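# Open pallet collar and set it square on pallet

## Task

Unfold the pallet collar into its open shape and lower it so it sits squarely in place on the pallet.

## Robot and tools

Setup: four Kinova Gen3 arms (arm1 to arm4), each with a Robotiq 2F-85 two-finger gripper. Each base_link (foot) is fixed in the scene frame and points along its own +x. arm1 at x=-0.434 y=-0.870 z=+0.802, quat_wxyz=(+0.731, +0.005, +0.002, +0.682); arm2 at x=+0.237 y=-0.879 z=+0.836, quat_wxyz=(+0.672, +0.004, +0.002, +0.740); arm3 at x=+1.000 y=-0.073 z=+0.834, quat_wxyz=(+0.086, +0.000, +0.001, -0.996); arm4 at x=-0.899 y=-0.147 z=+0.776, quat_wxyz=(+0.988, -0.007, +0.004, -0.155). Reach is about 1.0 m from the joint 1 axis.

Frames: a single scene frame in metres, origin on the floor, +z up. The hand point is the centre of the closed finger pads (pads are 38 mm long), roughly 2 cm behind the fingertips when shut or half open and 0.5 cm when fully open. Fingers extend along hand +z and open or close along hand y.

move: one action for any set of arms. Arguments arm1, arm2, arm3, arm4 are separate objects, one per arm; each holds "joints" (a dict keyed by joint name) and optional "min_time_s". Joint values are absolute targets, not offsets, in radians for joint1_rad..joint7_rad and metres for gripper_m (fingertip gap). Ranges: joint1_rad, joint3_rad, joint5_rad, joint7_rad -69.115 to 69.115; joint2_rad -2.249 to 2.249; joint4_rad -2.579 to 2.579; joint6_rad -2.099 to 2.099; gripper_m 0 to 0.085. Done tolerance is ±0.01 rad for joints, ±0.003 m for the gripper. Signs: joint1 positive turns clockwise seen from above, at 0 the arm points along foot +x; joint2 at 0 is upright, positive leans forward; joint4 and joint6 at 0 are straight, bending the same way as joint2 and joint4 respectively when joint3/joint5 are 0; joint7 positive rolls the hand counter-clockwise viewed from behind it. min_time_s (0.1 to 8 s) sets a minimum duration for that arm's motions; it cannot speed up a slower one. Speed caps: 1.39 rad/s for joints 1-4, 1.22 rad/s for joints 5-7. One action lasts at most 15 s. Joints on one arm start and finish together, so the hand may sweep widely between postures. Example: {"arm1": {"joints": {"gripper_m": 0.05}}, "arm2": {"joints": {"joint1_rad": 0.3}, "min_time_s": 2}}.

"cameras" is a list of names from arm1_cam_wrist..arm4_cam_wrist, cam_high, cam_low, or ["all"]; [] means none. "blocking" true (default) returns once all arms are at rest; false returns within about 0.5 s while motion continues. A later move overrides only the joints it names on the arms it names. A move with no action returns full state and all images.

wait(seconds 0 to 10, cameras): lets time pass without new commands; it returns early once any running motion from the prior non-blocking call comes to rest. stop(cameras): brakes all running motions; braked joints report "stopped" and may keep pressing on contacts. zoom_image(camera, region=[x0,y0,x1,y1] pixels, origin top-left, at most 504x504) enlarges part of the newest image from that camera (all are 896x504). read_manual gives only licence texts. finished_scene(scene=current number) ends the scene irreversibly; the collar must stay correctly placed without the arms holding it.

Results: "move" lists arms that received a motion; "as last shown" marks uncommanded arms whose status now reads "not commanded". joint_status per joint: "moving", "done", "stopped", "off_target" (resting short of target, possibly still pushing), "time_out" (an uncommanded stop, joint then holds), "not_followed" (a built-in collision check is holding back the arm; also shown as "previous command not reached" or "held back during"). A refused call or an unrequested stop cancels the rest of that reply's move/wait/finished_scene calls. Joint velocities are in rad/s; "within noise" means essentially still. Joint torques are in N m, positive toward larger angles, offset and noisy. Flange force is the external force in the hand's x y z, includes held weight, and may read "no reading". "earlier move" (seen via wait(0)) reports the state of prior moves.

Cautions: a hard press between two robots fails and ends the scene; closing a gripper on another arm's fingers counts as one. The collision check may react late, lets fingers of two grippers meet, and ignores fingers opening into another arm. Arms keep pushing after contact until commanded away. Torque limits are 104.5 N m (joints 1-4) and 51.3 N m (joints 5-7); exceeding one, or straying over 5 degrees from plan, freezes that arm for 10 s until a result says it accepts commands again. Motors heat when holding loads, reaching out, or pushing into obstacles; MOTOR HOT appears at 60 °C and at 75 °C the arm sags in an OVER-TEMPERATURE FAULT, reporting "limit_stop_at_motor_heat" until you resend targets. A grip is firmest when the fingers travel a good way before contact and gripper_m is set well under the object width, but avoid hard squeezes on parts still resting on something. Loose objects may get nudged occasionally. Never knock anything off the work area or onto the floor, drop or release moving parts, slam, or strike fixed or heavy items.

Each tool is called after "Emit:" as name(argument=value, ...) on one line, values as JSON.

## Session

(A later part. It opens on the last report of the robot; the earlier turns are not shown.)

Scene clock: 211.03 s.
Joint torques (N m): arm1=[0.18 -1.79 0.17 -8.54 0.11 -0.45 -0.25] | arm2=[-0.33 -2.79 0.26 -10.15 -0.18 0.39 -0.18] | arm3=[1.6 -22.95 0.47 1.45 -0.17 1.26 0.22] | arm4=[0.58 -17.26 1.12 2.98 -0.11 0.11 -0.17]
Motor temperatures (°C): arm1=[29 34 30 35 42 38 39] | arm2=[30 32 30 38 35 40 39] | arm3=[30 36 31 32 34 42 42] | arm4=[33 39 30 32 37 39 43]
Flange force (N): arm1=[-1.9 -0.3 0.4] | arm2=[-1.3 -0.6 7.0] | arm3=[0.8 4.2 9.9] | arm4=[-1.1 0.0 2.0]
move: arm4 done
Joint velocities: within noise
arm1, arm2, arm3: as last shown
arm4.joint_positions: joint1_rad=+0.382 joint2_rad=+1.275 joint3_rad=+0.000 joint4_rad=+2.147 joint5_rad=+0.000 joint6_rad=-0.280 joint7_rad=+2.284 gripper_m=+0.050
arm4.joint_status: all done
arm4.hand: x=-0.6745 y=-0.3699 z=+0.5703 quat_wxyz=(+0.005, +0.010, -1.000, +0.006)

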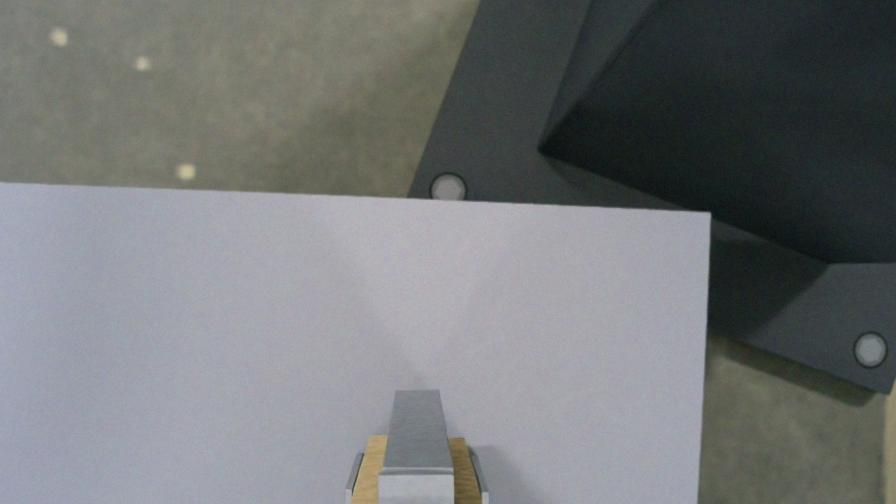

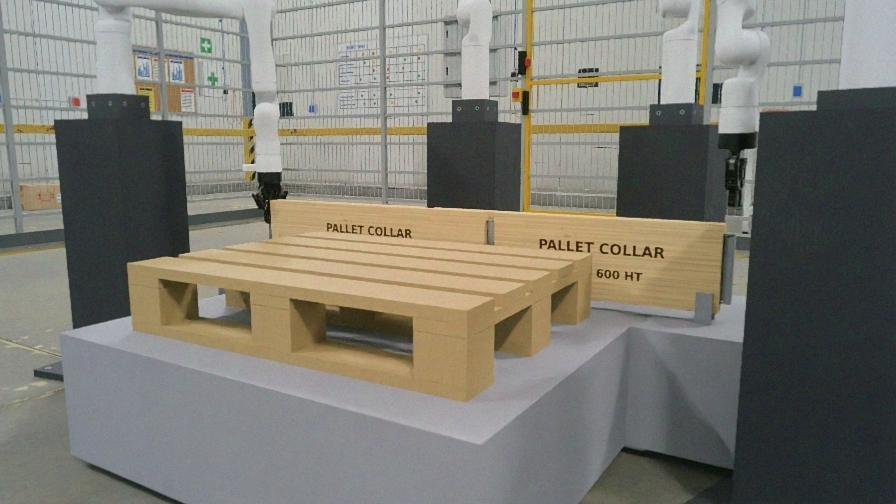

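Emit:
move(arm4={"joints":{"joint2_rad":1.5429,"joint4_rad":1.9396,"joint6_rad":-0.3409},"min_time_s":2.5})

Emit:
move(arm4={"joints":{"gripper_m":0.012}}, cameras=["arm4_cam_wrist","cam_low"])

Scene clock: 219.37 s.
Joint torques (N m): arm1=[0.25 -1.94 0.13 -8.59 0.12 -0.43 -0.23] | arm2=[-0.39 -2.8 0.24 -10.08 -0.15 0.39 -0.19] | arm3=[2.85 -23.89 2.1 0.03 -0.16 0.57 0.21] | arm4=[-0.77 -20.6 -0.98 0.35 0.16 -1.42 -0.22]
Motor temperatures (°C): arm1=[29 34 30 35 42 38 39] | arm2=[30 32 30 38 35 40 39] | arm3=[30 36 31 32 34 42 42] | arm4=[33 39 30 32 37 39 43]
Flange force (N): arm1=[-2.2 -0.4 0.5] | arm2=[-1.3 -0.6 6.8] | arm3=[4.6 5.1 8.6] | arm4=[5.7 0.6 1.9]
move: arm4 done
Joint velocities: within noise
arm1, arm2, arm3: as last shown
arm4.joint_positions: joint1_rad=+0.382 joint2_rad=+1.543 joint3_rad=+0.000 joint4_rad=+1.940 joint5_rad=+0.000 joint6_rad=-0.341 joint7_rad=+2.284 gripper_m=+0.050
arm4.joint_status: all done
arm4.hand: x=-0.6756 y=-0.3711 z=+0.4652 quat_wxyz=(+0.005, +0.010, -1.000, +0.006)
pictures: none

Scene clock: 220.17 s.
Joint torques (N m): arm1=[0.22 -1.86 0.14 -8.65 0.09 -0.43 -0.21] | arm2=[-0.34 -2.81 0.21 -10.15 -0.11 0.35 -0.15] | arm3=[2.84 -25.81 1.9 -1.47 -0.2 -0.28 0.19] | arm4=[-3.35 -16.66 -7.13 0.2 1.39 -0.53 -0.26]
Motor temperatures (°C): arm1=[29 34 30 35 42 38 39] | arm2=[30 32 30 38 35 40 39] | arm3=[30 36 31 32 34 42 42] | arm4=[33 39 30 32 37 39 43]
Flange force (N): arm1=[-1.9 -0.3 0.8] | arm2=[-1.2 -0.5 6.9] | arm3=[6.2 3.9 9.5] | arm4=[11.1 -5.5 -7.8]
move: arm4 off_target
Joint velocities: within noise
arm1, arm2, arm3: as last shown
arm4.joint_positions: joint1_rad=+0.382 joint2_rad=+1.543 joint3_rad=+0.000 joint4_rad=+1.940 joint5_rad=+0.000 joint6_rad=-0.341 joint7_rad=+2.284 gripper_m=+0.017
arm4.joint_status: gripper_m off_target (ended at +0.017, target +0.012)
arm4.hand: x=-0.6755 y=-0.3713 z=+0.4654 quat_wxyz=(+0.005, +0.010, -1.000, +0.006)

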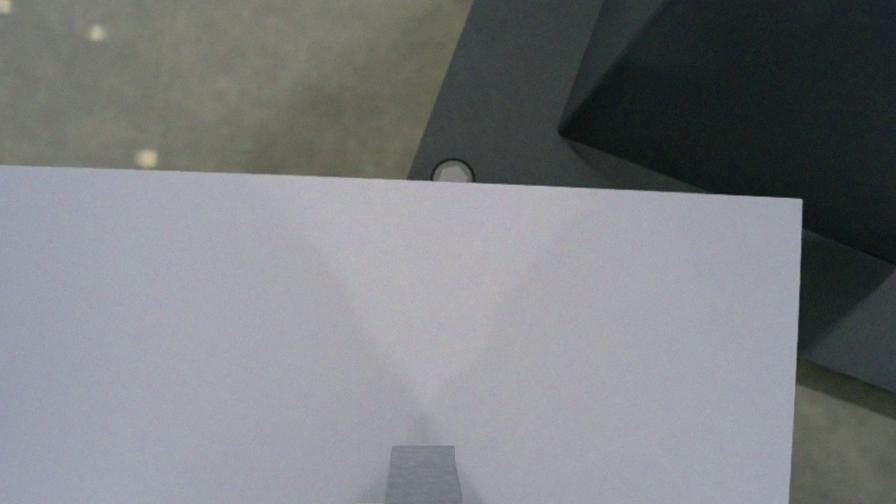

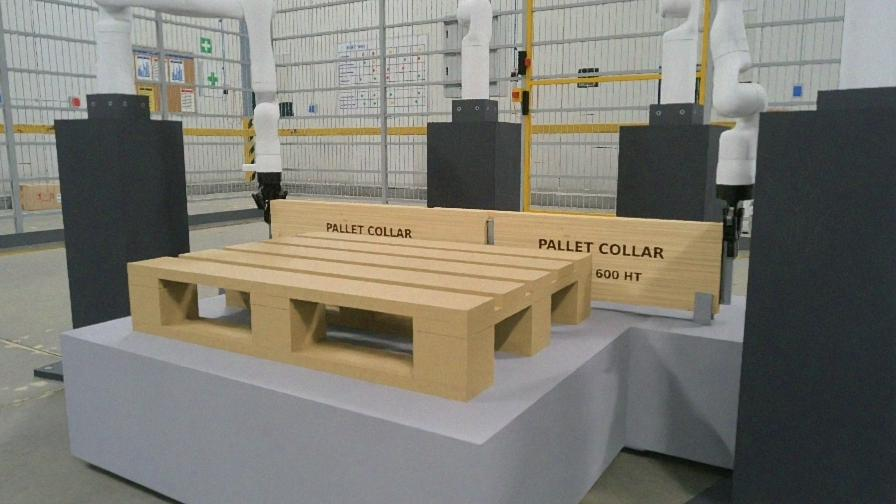

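Emit:
move(arm3={"joints":{"joint2_rad":1.5193,"joint4_rad":1.5873,"joint6_rad":0.0350},"min_time_s":2.5}, arm4={"joints":{"joint2_rad":1.4196,"joint4_rad":2.0470,"joint6_rad":-0.3250},"min_time_s":2.5}, arm1={"joints":{"joint1_rad":0.4702,"joint2_rad":1.2775,"joint3_rad":0,"joint4_rad":1.1484,"joint5_rad":0,"joint6_rad":0.7157,"joint7_rad":0.5695,"gripper_m":0.028},"min_time_s":4}, cameras=["arm1_cam_wrist","arm3_cam_wrist","arm4_cam_wrist","cam_low","cam_high"])

Emit:
zoom_image(camera="cam_high", region=[390, 110, 610, 330])

Scene clock: 250.10 s.
Joint torques (N m): arm1=[-0.05 -27.2 0.42 -6.23 0.12 -0.07 -0.25] | arm2=[-0.39 -2.8 0.21 -10.08 -0.15 0.38 -0.2] | arm3=[0.87 -35.99 0.21 -0.38 0.1 0.07 0.47] | arm4=[0.84 -27.25 1.35 5.47 -0.03 -0.75 -0.2]
Motor temperatures (°C): arm1=[29 34 30 35 42 38 39] | arm2=[30 32 30 38 35 40 39] | arm3=[30 36 31 32 34 42 42] | arm4=[33 39 30 32 37 39 43]
Flange force (N): arm1=[-1.2 1.6 3.6] | arm2=[-1.3 -0.7 6.7] | arm3=[1.1 2.7 36.3] | arm4=[-1.8 0.4 30.5]
move: arm1 done; arm3 done; arm4 done
Joint velocities: within noise
arm1.joint_positions: joint1_rad=+0.470 joint2_rad=+1.277 joint3_rad=+0.000 joint4_rad=+1.148 joint5_rad=+0.000 joint6_rad=+0.716 joint7_rad=+0.570 gripper_m=+0.028
arm1.joint_status: all done
arm1.hand: x=-0.1017 y=-0.3589 z=+0.6598 quat_wxyz=(+0.005, +0.015, -1.000, -0.003)
arm2.joint_positions: joint1_rad=+0.431 joint2_rad=-0.325 joint3_rad=-0.121 joint4_rad=+1.564 joint5_rad=-0.059 joint6_rad=+2.061 joint7_rad=+1.315 gripper_m=+0.085
arm2.joint_status: not commanded
arm2.hand: x=+0.2662 y=-0.7709 z=+1.3148 quat_wxyz=(+0.064, +0.528, -0.845, +0.049)
arm3.joint_positions: joint1_rad=-0.511 joint2_rad=+1.519 joint3_rad=+0.000 joint4_rad=+1.587 joint5_rad=+0.000 joint6_rad=+0.035 joint7_rad=+0.905 gripper_m=+0.017
arm3.joint_status: all done
arm3.hand: x=+0.6499 y=-0.3252 z=+0.5146 quat_wxyz=(+0.001, -1.000, -0.008, +0.000)
arm4.joint_positions: joint1_rad=+0.382 joint2_rad=+1.420 joint3_rad=+0.000 joint4_rad=+2.047 joint5_rad=+0.000 joint6_rad=-0.325 joint7_rad=+2.284 gripper_m=+0.017
arm4.joint_status: all done
arm4.hand: x=-0.6750 y=-0.3706 z=+0.5153 quat_wxyz=(+0.005, +0.010, -1.000, +0.006)
pictures: arm1_cam_wrist, arm3_cam_wrist, arm4_cam_wrist, cam_high, cam_low

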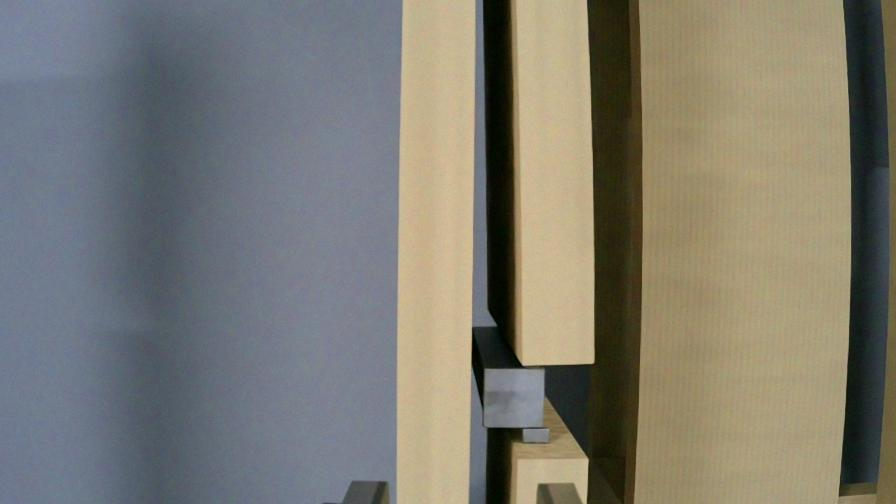

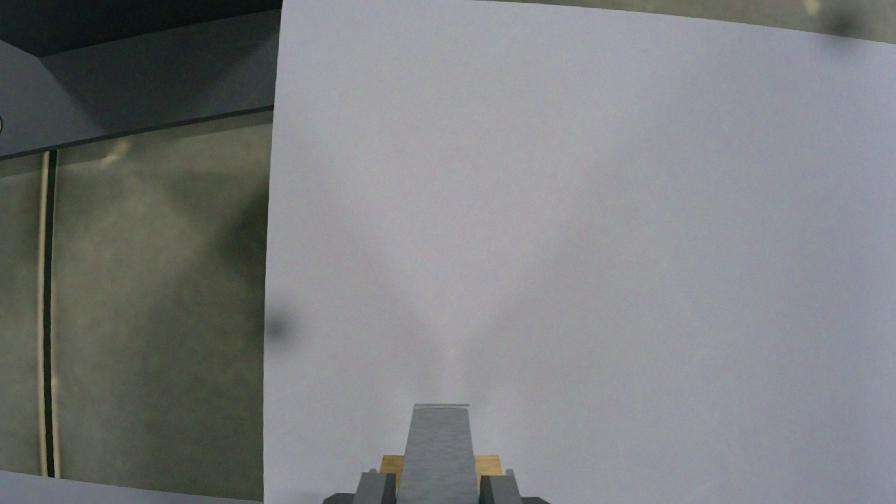

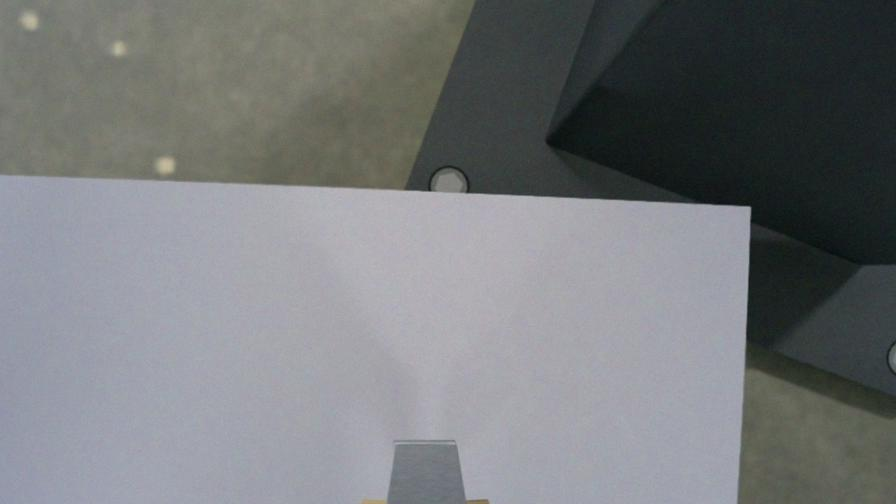

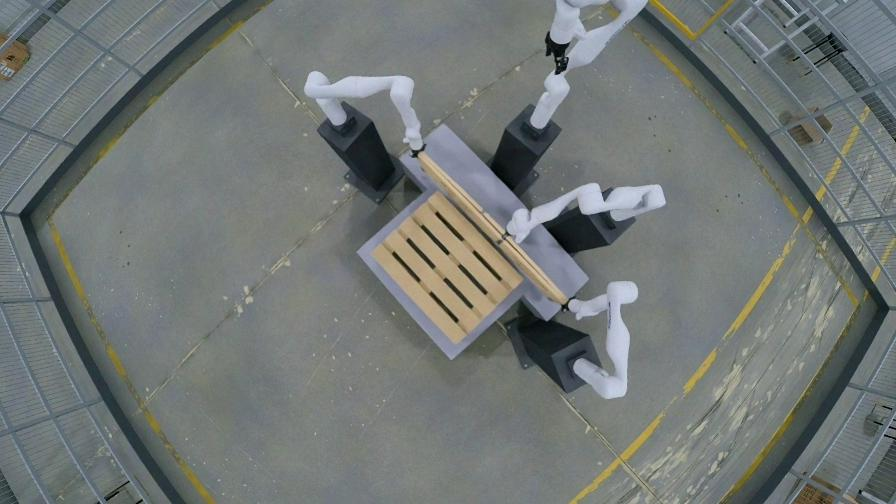

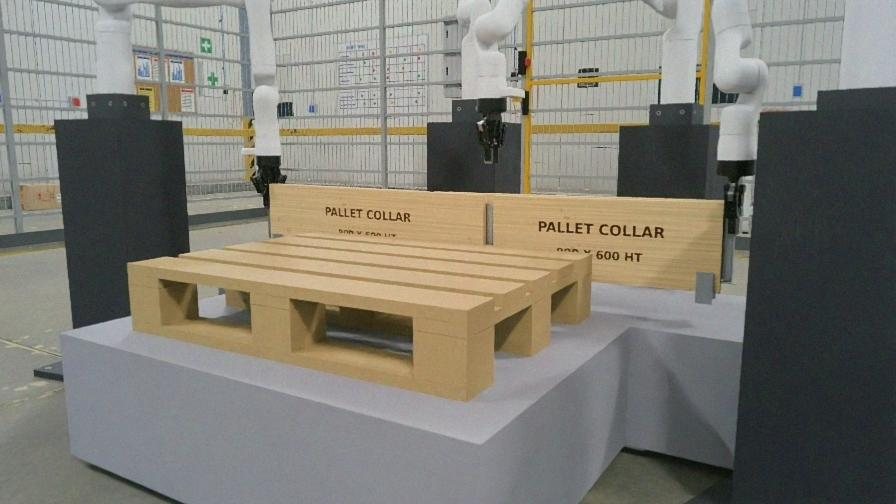

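Scaled by 2.291 from the camera's image (finer frame: 1280x720).

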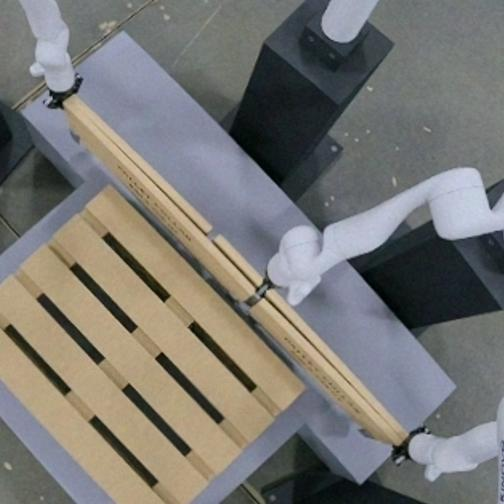

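Emit:
move(arm3={"joints":{"joint2_rad":1.6382,"joint4_rad":1.4673,"joint6_rad":0.0361},"min_time_s":3}, arm4={"joints":{"joint2_rad":1.5429,"joint4_rad":1.9396,"joint6_rad":-0.3409},"min_time_s":3})

Emit:
move(arm3={"joints":{"gripper_m":0.025}}, arm4={"joints":{"gripper_m":0.025}}, arm1={"joints":{"joint1_rad":0.4961,"joint2_rad":1.4058,"joint4_rad":1.0565,"joint6_rad":0.6793,"joint7_rad":0.5834},"min_time_s":2}, cameras=["arm1_cam_wrist","arm3_cam_wrist","arm4_cam_wrist","cam_low"])

Scene clock: 291.50 s.
Joint torques (N m): arm1=[0.01 -27.21 0.49 -6.25 0.09 -0.06 -0.24] | arm2=[-0.41 -2.78 0.21 -10.08 -0.13 0.37 -0.18] | arm3=[1.92 -26.89 1.01 -2.93 0.18 -0.99 0.55] | arm4=[-1.03 -12.64 -1.77 -6.15 0.16 -2.84 -0.28]
Motor temperatures (°C): arm1=[29 34 30 35 42 38 39] | arm2=[30 32 30 38 35 40 39] | arm3=[30 38 31 32 34 42 42] | arm4=[33 41 30 32 37 39 43]
Flange force (N): arm1=[-1.1 1.5 3.6] | arm2=[-1.3 -0.6 6.7] | arm3=[7.4 1.5 8.4] | arm4=[9.9 3.4 -32.4]
move: arm3 done; arm4 done
Joint velocities: within noise
arm1, arm2: as last shown
arm1.hand: x=-0.1017 y=-0.3590 z=+0.6598 quat_wxyz=(+0.005, +0.015, -1.000, -0.003)
arm3.joint_positions: joint1_rad=-0.511 joint2_rad=+1.638 joint3_rad=+0.000 joint4_rad=+1.467 joint5_rad=+0.000 joint6_rad=+0.036 joint7_rad=+0.905 gripper_m=+0.017
arm3.joint_status: all done
arm3.hand: x=+0.6500 y=-0.3251 z=+0.4646 quat_wxyz=(+0.001, -1.000, -0.008, +0.000)
arm4.joint_positions: joint1_rad=+0.382 joint2_rad=+1.543 joint3_rad=+0.000 joint4_rad=+1.940 joint5_rad=+0.000 joint6_rad=-0.341 joint7_rad=+2.284 gripper_m=+0.017
arm4.joint_status: all done
arm4.hand: x=-0.6755 y=-0.3712 z=+0.4653 quat_wxyz=(+0.005, +0.010, -1.000, +0.006)
pictures: none

Scene clock: 293.80 s.
Joint torques (N m): arm1=[0.02 -27.55 0.49 -6.02 0.11 -0.05 -0.22] | arm2=[-0.39 -2.8 0.25 -10.09 -0.14 0.38 -0.17] | arm3=[0.93 -21.68 -0.54 0.2 0.06 0.45 0.45] | arm4=[-0.38 -20.61 -0.52 1.47 0.11 -1.07 -0.24]
Motor temperatures (°C): arm1=[29 34 30 35 42 38 39] | arm2=[30 32 30 38 35 40 39] | arm3=[30 38 31 32 34 42 42] | arm4=[33 41 30 32 37 39 43]
Flange force (N): arm1=[-0.9 1.4 3.8] | arm2=[-1.3 -0.4 6.8] | arm3=[1.5 2.5 3.8] | arm4=[3.8 0.3 4.5]
move: arm1 done; arm3 done; arm4 done
Joint velocities: within noise
arm1.joint_positions: joint1_rad=+0.496 joint2_rad=+1.406 joint3_rad=+0.000 joint4_rad=+1.056 joint5_rad=+0.000 joint6_rad=+0.679 joint7_rad=+0.583 gripper_m=+0.028
arm1.joint_status: all done
arm1.hand: x=-0.0874 y=-0.3645 z=+0.5997 quat_wxyz=(+0.005, +0.009, -1.000, -0.003)
arm2: as last shown
arm3.joint_positions: joint1_rad=-0.511 joint2_rad=+1.638 joint3_rad=+0.000 joint4_rad=+1.467 joint5_rad=+0.000 joint6_rad=+0.036 joint7_rad=+0.905 gripper_m=+0.025
arm3.joint_status: all done
arm3.hand: x=+0.6500 y=-0.3251 z=+0.4646 quat_wxyz=(+0.001, -1.000, -0.008, +0.000)
arm4.joint_positions: joint1_rad=+0.382 joint2_rad=+1.543 joint3_rad=+0.000 joint4_rad=+1.940 joint5_rad=+0.000 joint6_rad=-0.341 joint7_rad=+2.284 gripper_m=+0.025
arm4.joint_status: all done
arm4.hand: x=-0.6755 y=-0.3712 z=+0.4653 quat_wxyz=(+0.005, +0.010, -1.000, +0.006)

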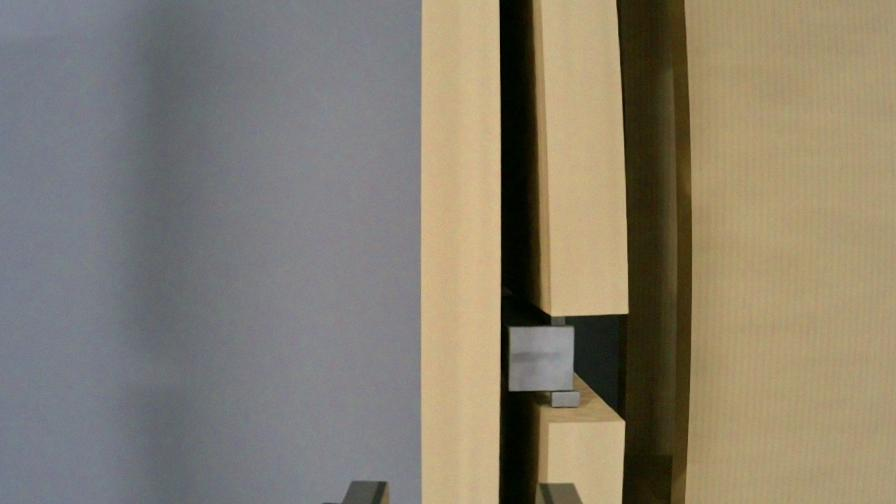

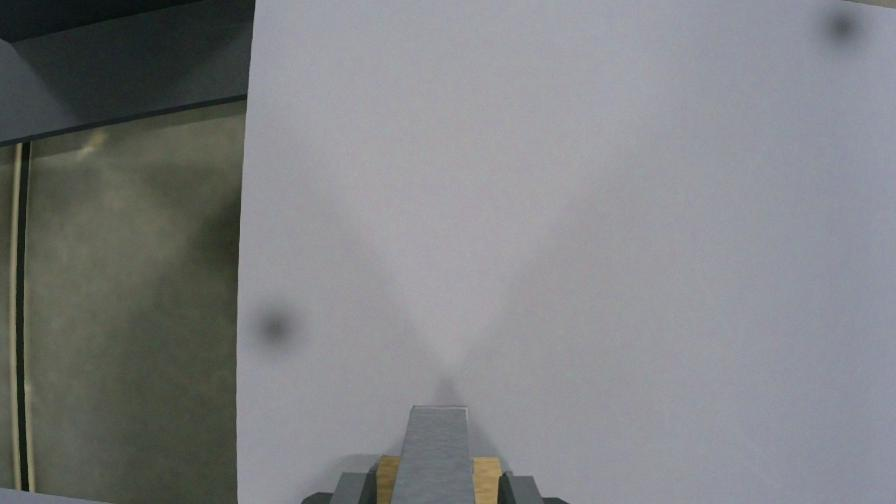

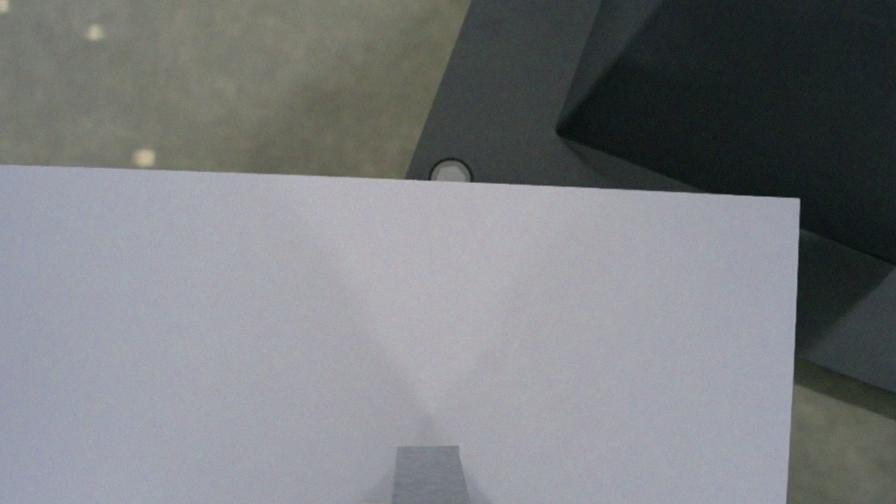

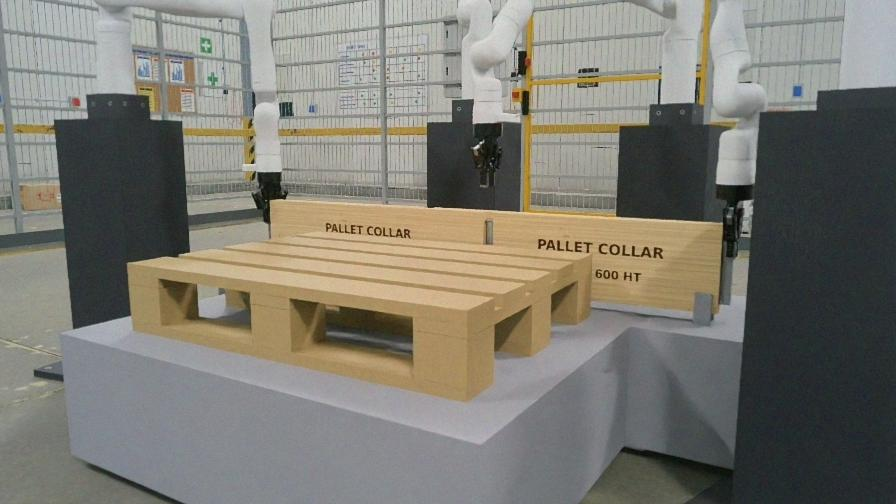

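Emit:
move(arm1={"joints":{"joint1_rad":0.5068,"joint2_rad":1.5443,"joint4_rad":0.9285,"joint6_rad":0.6688,"joint7_rad":0.5941},"min_time_s":2}, cameras=["arm1_cam_wrist"])

Scene clock: 323.37 s.
Joint torques (N m): arm1=[0.02 -27.83 0.46 -5.92 0.06 -0.04 -0.24] | arm2=[-0.35 -2.84 0.25 -10.12 -0.14 0.37 -0.18] | arm3=[0.99 -21.67 -0.54 0.19 0.03 0.44 0.49] | arm4=[-0.47 -20.55 -0.55 1.43 0.13 -1.06 -0.31]
Motor temperatures (°C): arm1=[29 35 30 35 42 38 39] | arm2=[30 32 30 38 35 40 39] | arm3=[30 38 31 32 34 42 42] | arm4=[33 41 30 32 37 39 43]
Flange force (N): arm1=[-1.1 1.6 4.2] | arm2=[-1.3 -0.5 6.8] | arm3=[1.7 2.6 3.7] | arm4=[4.0 0.2 4.3]
move: arm1 done
Joint velocities: within noise
arm1.joint_positions: joint1_rad=+0.507 joint2_rad=+1.544 joint3_rad=+0.000 joint4_rad=+0.928 joint5_rad=+0.000 joint6_rad=+0.669 joint7_rad=+0.594 gripper_m=+0.028
arm1.joint_status: all done
arm1.hand: x=-0.0809 y=-0.3654 z=+0.5396 quat_wxyz=(+0.005, +0.009, -1.000, -0.003)
arm2, arm3, arm4: as last shown

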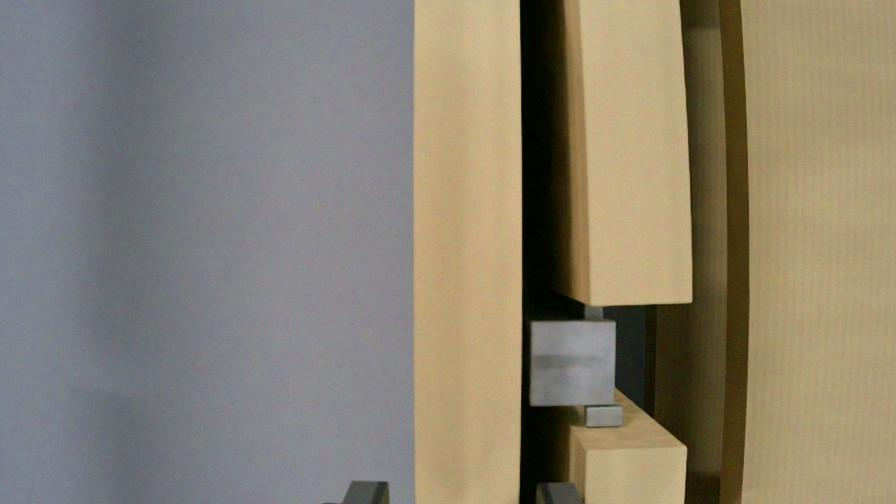

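Emit:
move(arm1={"joints":{"joint2_rad":1.6410,"joint4_rad":0.8282,"joint6_rad":0.6724},"min_time_s":2}, cameras=["arm1_cam_wrist"])

Emit:
move(arm1={"joints":{"gripper_m":0.012}}, cameras=["arm1_cam_wrist"])

Scene clock: 335.77 s.
Joint torques (N m): arm1=[37.34 40.89 33.64 -23.54 12.08 -32 -2.19] | arm2=[-0.36 -2.78 0.23 -10.13 -0.12 0.37 -0.2] | arm3=[2.14 -51.76 4.28 -36.71 1.67 -16.29 2] | arm4=[6.84 -19.19 12.33 0.9 -2.03 -1.14 -0.22]
Motor temperatures (°C): arm1=[29 36 30 35 42 39 39] | arm2=[30 32 30 38 35 40 39] | arm3=[30 38 31 32 34 43 42] | arm4=[33 41 30 32 37 39 43]
Flange force (N): arm1=[110.1 -56.4 -209.0] | arm2=[-1.2 -0.6 6.9] | arm3=[58.9 -29.7 -16.9] | arm4=[-11.1 17.6 -0.2]
move: arm1 time_out
TORQUE WARNING: arm1's joint6_rad reached its warning level (29.4 N m). A warning alone does not stop the arm.
Joint velocities: within noise
arm1.joint_positions: joint1_rad=+0.507 joint2_rad=+1.601 joint3_rad=+0.000 joint4_rad=+0.828 joint5_rad=+0.000 joint6_rad=+0.673 joint7_rad=+0.594 gripper_m=+0.028
arm1.joint_status: joint2_rad time_out (moved +0.056 of +0.097); the others done
arm1.hand: x=-0.0685 y=-0.3459 z=+0.5250 quat_wxyz=(-0.006, +0.009, -1.000, -0.020)
arm2, arm3, arm4: as last shown

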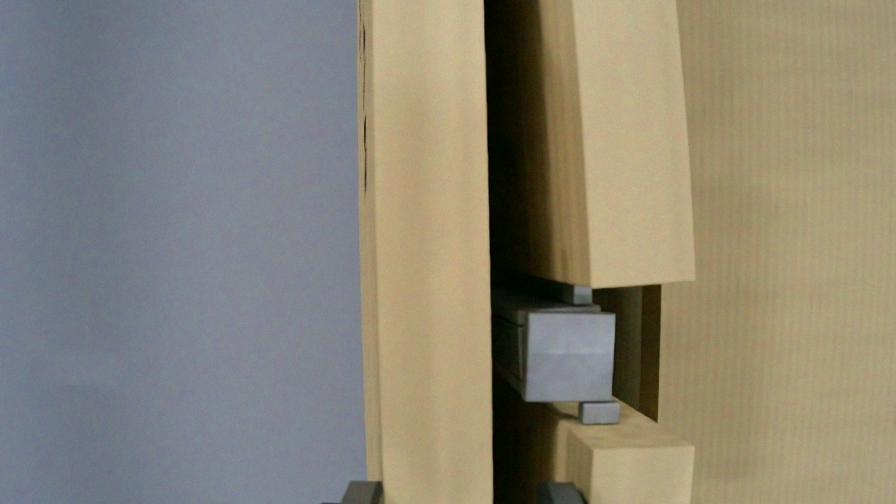

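not run: a stop that you did not command came earlier in this reply.

Emit:
move(arm1={"joints":{"joint1_rad":0.5068,"joint2_rad":1.5,"joint4_rad":0.97,"joint6_rad":0.6716,"joint7_rad":0.5941},"min_time_s":1.5}, cameras=["all"])

Scene clock: 345.77 s.
Joint torques (N m): arm1=[0.03 -27.81 0.49 -5.87 0.11 -0.06 -0.24] | arm2=[-0.35 -2.83 0.21 -10.14 -0.12 0.36 -0.18] | arm3=[0.97 -21.68 -0.56 0.2 0.04 0.43 0.46] | arm4=[-3.05 -21.07 -5.07 -1.65 0.63 -2.24 -0.38]
Motor temperatures (°C): arm1=[30 37 30 35 42 40 39] | arm2=[30 32 30 38 35 40 39] | arm3=[30 40 31 33 34 43 42] | arm4=[33 41 30 32 37 39 43]
Flange force (N): arm1=[-1.4 2.0 4.3] | arm2=[-1.3 -0.6 6.9] | arm3=[1.6 2.6 3.8] | arm4=[12.7 -3.3 -1.7]
move: arm1 done
TORQUE WARNING: arm1's joint6_rad reached its warning level (29.4 N m). A warning alone does not stop the arm.
Joint velocities: within noise
arm1.joint_positions: joint1_rad=+0.507 joint2_rad=+1.500 joint3_rad=+0.000 joint4_rad=+0.970 joint5_rad=+0.000 joint6_rad=+0.672 joint7_rad=+0.594 gripper_m=+0.028
arm1.joint_status: all done
arm1.hand: x=-0.0809 y=-0.3657 z=+0.5588 quat_wxyz=(+0.005, +0.009, -1.000, -0.003)
arm2, arm3, arm4: as last shown
pictures: arm1_cam_wrist, arm2_cam_wrist, arm3_cam_wrist, arm4_cam_wrist, cam_high, cam_low

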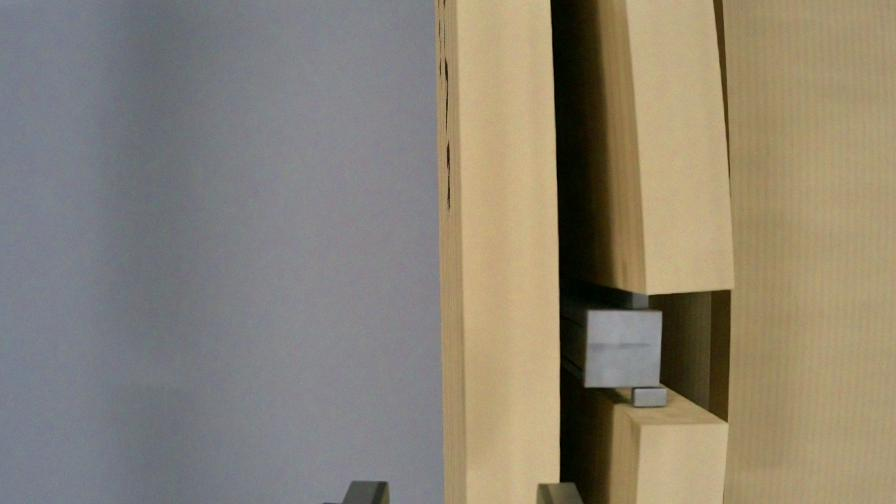

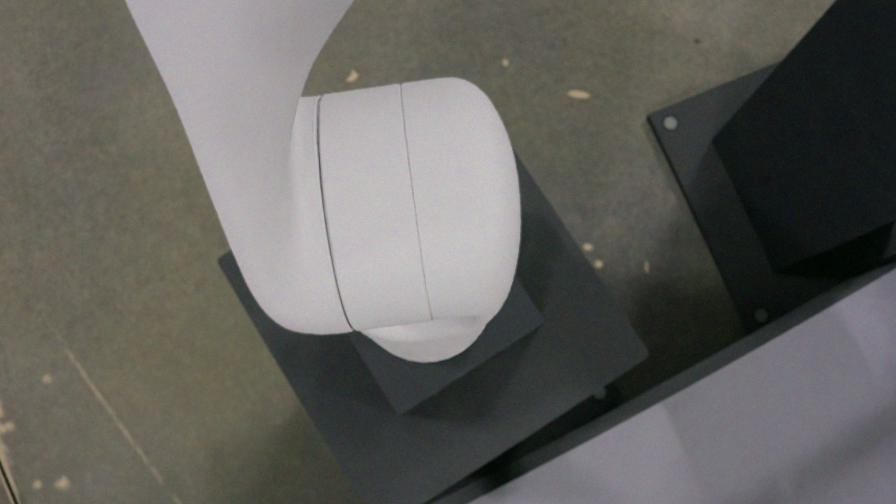

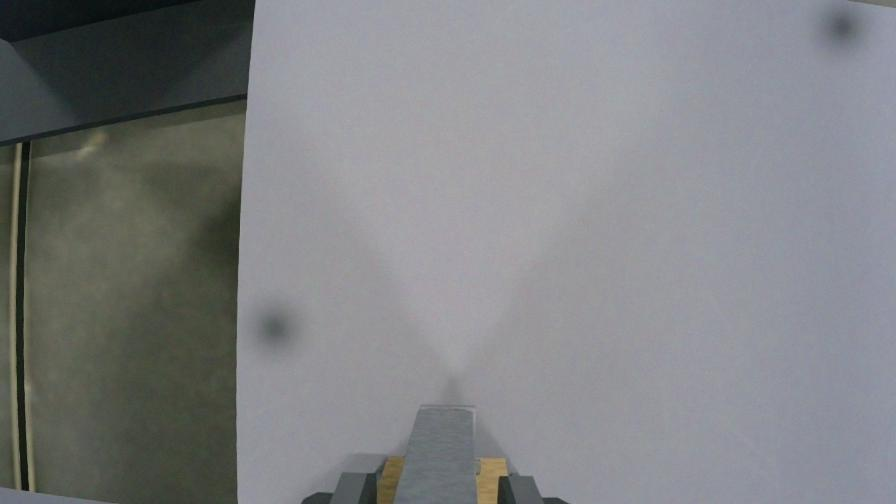

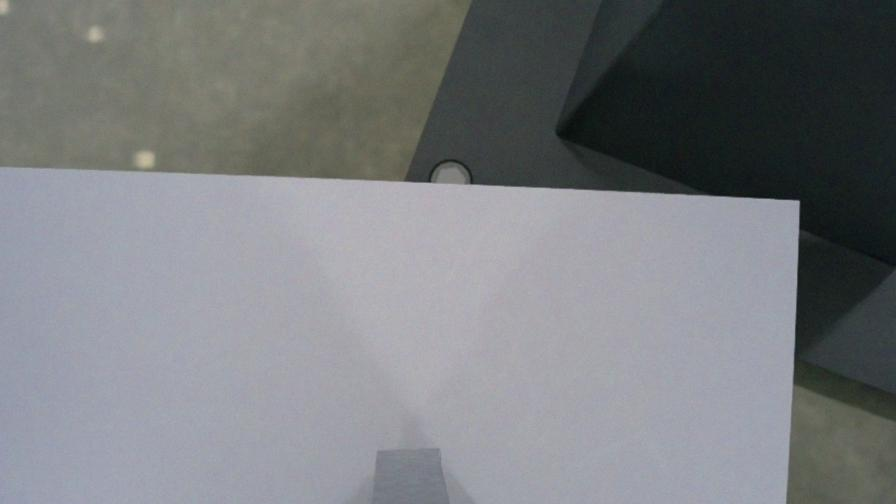

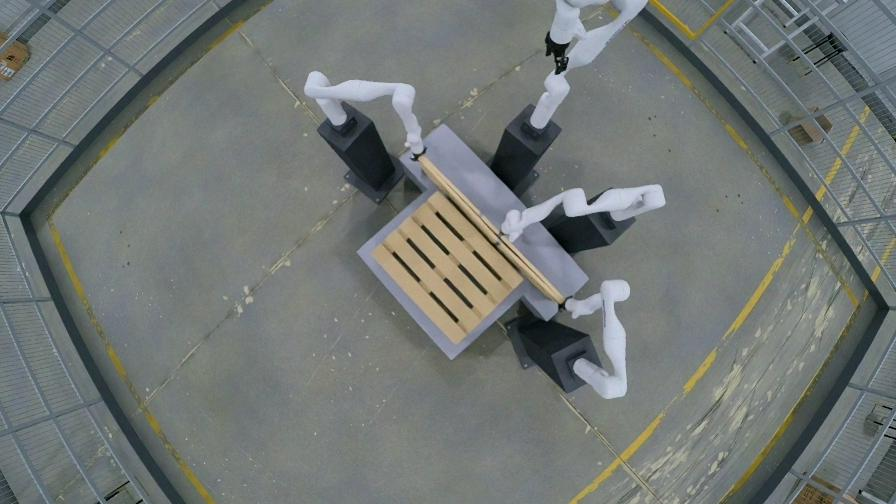

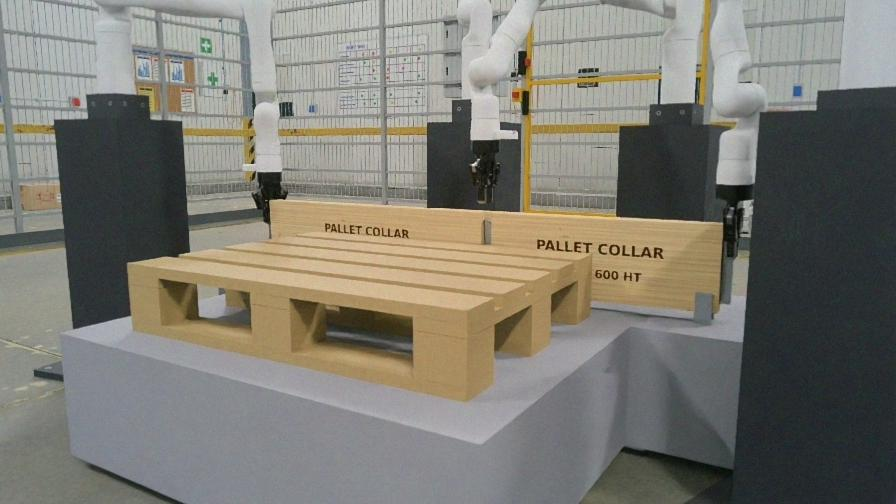

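Emit:
move(arm1={"joints":{"joint1_rad":0.4977,"joint2_rad":1.5611,"joint4_rad":0.8766,"joint6_rad":0.7039,"joint7_rad":0.5970},"min_time_s":1.5}, cameras=["arm1_cam_wrist"])

Scene clock: 440.03 s.
Joint torques (N m): arm1=[-0.02 -28.08 0.51 -6.18 0.09 -0.06 -0.25] | arm2=[-0.34 -2.79 0.25 -10.1 -0.13 0.36 -0.18] | arm3=[0.98 -21.7 -0.54 0.2 0.03 0.43 0.47] | arm4=[-3.08 -21.05 -5.01 -1.64 0.59 -2.22 -0.42]
Motor temperatures (°C): arm1=[29 40 30 35 42 39 39] | arm2=[30 32 30 38 35 40 39] | arm3=[30 37 31 32 34 43 42] | arm4=[33 40 30 32 37 39 43]
Flange force (N): arm1=[-1.3 1.8 4.2] | arm2=[-1.2 -0.5 6.7] | arm3=[1.6 2.6 3.8] | arm4=[12.8 -3.4 -1.7]
move: arm1 done
Joint velocities: within noise
arm1.joint_positions: joint1_rad=+0.498 joint2_rad=+1.561 joint3_rad=+0.000 joint4_rad=+0.877 joint5_rad=+0.000 joint6_rad=+0.704 joint7_rad=+0.597 gripper_m=+0.028
arm1.joint_status: all done
arm1.hand: x=-0.0809 y=-0.3549 z=+0.5396 quat_wxyz=(+0.005, +0.015, -1.000, -0.003)
arm2, arm3, arm4: as last shown

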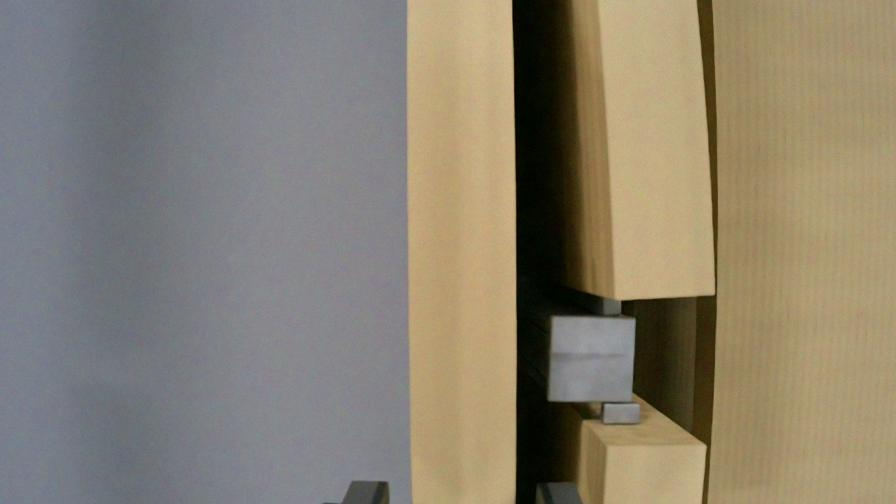

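Emit:
move(arm1={"joints":{"joint2_rad":1.6213,"joint4_rad":0.8143,"joint6_rad":0.7060},"min_time_s":2}, cameras=["arm1_cam_wrist"])

Scene clock: 451.07 s.
Joint torques (N m): arm1=[-0.96 -28.57 -0.41 -7.3 -0.18 -0.87 -0.26] | arm2=[-0.35 -2.83 0.19 -10.12 -0.13 0.39 -0.19] | arm3=[0.96 -21.68 -0.56 0.2 0.05 0.45 0.46] | arm4=[-2.43 -22.18 -3.94 -2.77 0.41 -2.74 -0.41]
Motor temperatures (°C): arm1=[29 40 30 35 42 39 39] | arm2=[30 32 30 38 35 40 39] | arm3=[30 37 31 32 34 43 42] | arm4=[33 40 30 32 37 39 43]
Flange force (N): arm1=[-1.1 -1.1 2.8] | arm2=[-1.4 -0.7 6.9] | arm3=[1.6 2.5 3.8] | arm4=[13.0 -0.4 -1.6]
move: arm1 done
Joint velocities: within noise
arm1.joint_positions: joint1_rad=+0.498 joint2_rad=+1.621 joint3_rad=+0.000 joint4_rad=+0.814 joint5_rad=+0.000 joint6_rad=+0.706 joint7_rad=+0.597 gripper_m=+0.028
arm1.joint_status: all done
arm1.hand: x=-0.0811 y=-0.3547 z=+0.5147 quat_wxyz=(+0.005, +0.015, -1.000, -0.003)
arm2, arm3, arm4: as last shown

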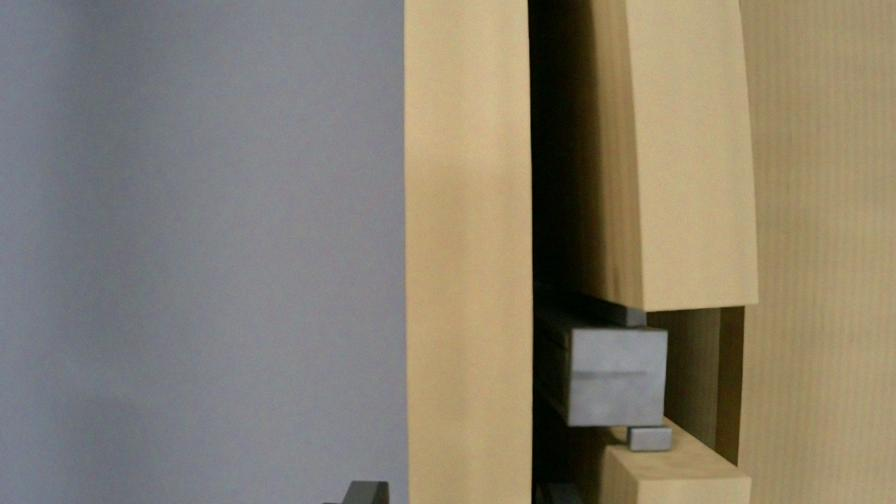

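Emit:
move(arm1={"joints":{"joint2_rad":1.6466,"joint4_rad":0.7860,"joint6_rad":0.7090},"min_time_s":1.5}, cameras=["arm1_cam_wrist"])

Scene clock: 462.17 s.
Joint torques (N m): arm1=[-1.15 -28.7 -0.41 -7.42 -0.23 -0.9 -0.24] | arm2=[-0.35 -2.78 0.22 -10.09 -0.13 0.36 -0.16] | arm3=[0.95 -21.69 -0.55 0.21 0.03 0.44 0.45] | arm4=[-2.33 -22.22 -3.81 -2.62 0.41 -2.71 -0.49]
Motor temperatures (°C): arm1=[29 39 30 35 42 39 39] | arm2=[30 32 30 38 35 40 39] | arm3=[30 37 31 32 34 43 42] | arm4=[33 40 30 32 37 39 43]
Flange force (N): arm1=[-1.3 -1.4 2.9] | arm2=[-1.2 -0.5 6.7] | arm3=[1.5 2.5 3.9] | arm4=[12.6 -0.4 -1.2]
move: arm1 done
Joint velocities: within noise
arm1.joint_positions: joint1_rad=+0.498 joint2_rad=+1.647 joint3_rad=+0.000 joint4_rad=+0.786 joint5_rad=+0.000 joint6_rad=+0.709 joint7_rad=+0.597 gripper_m=+0.028
arm1.joint_status: all done
arm1.hand: x=-0.0812 y=-0.3546 z=+0.5047 quat_wxyz=(+0.005, +0.015, -1.000, -0.003)
arm2.joint_positions: joint1_rad=+0.431 joint2_rad=-0.325 joint3_rad=-0.121 joint4_rad=+1.564 joint5_rad=-0.059 joint6_rad=+2.061 joint7_rad=+1.315 gripper_m=+0.085
arm2.joint_status: not commanded
arm2.hand: x=+0.2662 y=-0.7709 z=+1.3148 quat_wxyz=(+0.064, +0.528, -0.845, +0.049)
arm3, arm4: as last shown

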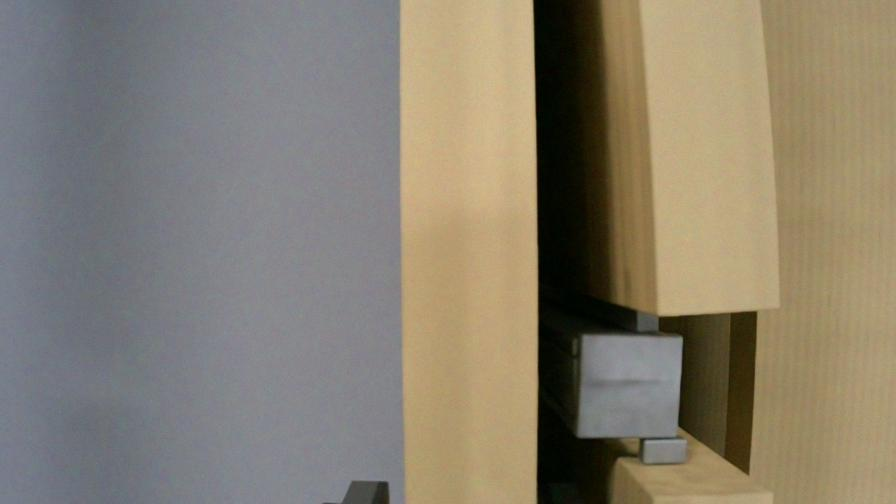

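Emit:
move(arm1={"joints":{"joint2_rad":1.6594,"joint4_rad":0.7716,"joint6_rad":0.7106},"min_time_s":1})

Emit:
move(arm1={"joints":{"gripper_m":0.014}}, cameras=["arm1_cam_wrist"])

Scene clock: 487.30 s.
Joint torques (N m): arm1=[0.27 -10.66 0.81 -4.65 0.4 -3.13 -0.4] | arm2=[-0.38 -2.8 0.21 -10.1 -0.14 0.39 -0.17] | arm3=[-0.33 -22.08 -2.25 -0.81 0.03 -0.04 0.5] | arm4=[-0.92 -21.21 -1.42 -1.79 0.02 -2.31 -0.36]
Motor temperatures (°C): arm1=[29 39 30 35 42 39 39] | arm2=[30 32 30 38 35 40 39] | arm3=[30 36 31 32 34 43 41] | arm4=[33 40 30 32 37 39 43]
Flange force (N): arm1=[7.0 -9.2 -34.5] | arm2=[-1.3 -0.6 6.8] | arm3=[1.2 -0.7 2.2] | arm4=[8.5 2.0 -1.7]
move: arm1 done
Joint velocities: within noise
arm1.joint_positions: joint1_rad=+0.498 joint2_rad=+1.659 joint3_rad=+0.000 joint4_rad=+0.772 joint5_rad=+0.000 joint6_rad=+0.711 joint7_rad=+0.597 gripper_m=+0.028
arm1.joint_status: all done
arm1.hand: x=-0.0813 y=-0.3546 z=+0.4997 quat_wxyz=(+0.005, +0.015, -1.000, -0.003)
arm2, arm3, arm4: as last shown
pictures: none

Scene clock: 487.97 s.
Joint torques (N m): arm1=[-2.73 -17.11 -3.58 -7.28 -1.86 -4.86 -0.57] | arm2=[-0.36 -2.8 0.23 -10.11 -0.15 0.37 -0.19] | arm3=[0.98 -21.69 -0.55 0.2 0.05 0.44 0.44] | arm4=[-2.28 -20.12 -3.78 -0.24 0.51 -1.55 -0.32]
Motor temperatures (°C): arm1=[29 39 30 35 42 39 39] | arm2=[30 32 30 38 35 40 39] | arm3=[30 36 31 32 34 43 41] | arm4=[33 40 30 32 37 39 43]
Flange force (N): arm1=[0.2 -8.5 -25.0] | arm2=[-1.3 -0.6 6.8] | arm3=[1.6 2.6 3.8] | arm4=[9.5 -2.8 -0.6]
move: arm1 off_target
Joint velocities: within noise
arm1.joint_positions: joint1_rad=+0.498 joint2_rad=+1.659 joint3_rad=+0.000 joint4_rad=+0.772 joint5_rad=+0.000 joint6_rad=+0.711 joint7_rad=+0.597 gripper_m=+0.020
arm1.joint_status: gripper_m off_target (ended at +0.020, target +0.014)
arm1.hand: x=-0.0813 y=-0.3548 z=+0.4996 quat_wxyz=(+0.005, +0.015, -1.000, -0.003)
arm2: as last shown
arm3.joint_positions: joint1_rad=-0.511 joint2_rad=+1.638 joint3_rad=+0.000 joint4_rad=+1.467 joint5_rad=+0.000 joint6_rad=+0.036 joint7_rad=+0.905 gripper_m=+0.025
arm3.joint_status: not commanded
arm3.hand: x=+0.6500 y=-0.3251 z=+0.4646 quat_wxyz=(+0.001, -1.000, -0.008, +0.000)
arm4.joint_positions: joint1_rad=+0.382 joint2_rad=+1.543 joint3_rad=+0.000 joint4_rad=+1.940 joint5_rad=+0.000 joint6_rad=-0.341 joint7_rad=+2.284 gripper_m=+0.025
arm4.joint_status: not commanded
arm4.hand: x=-0.6755 y=-0.3712 z=+0.4653 quat_wxyz=(+0.005, +0.010, -1.000, +0.006)

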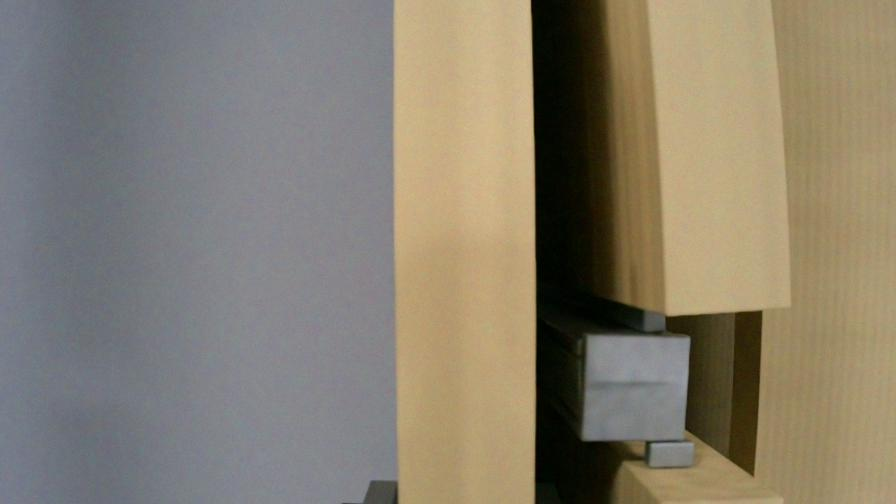

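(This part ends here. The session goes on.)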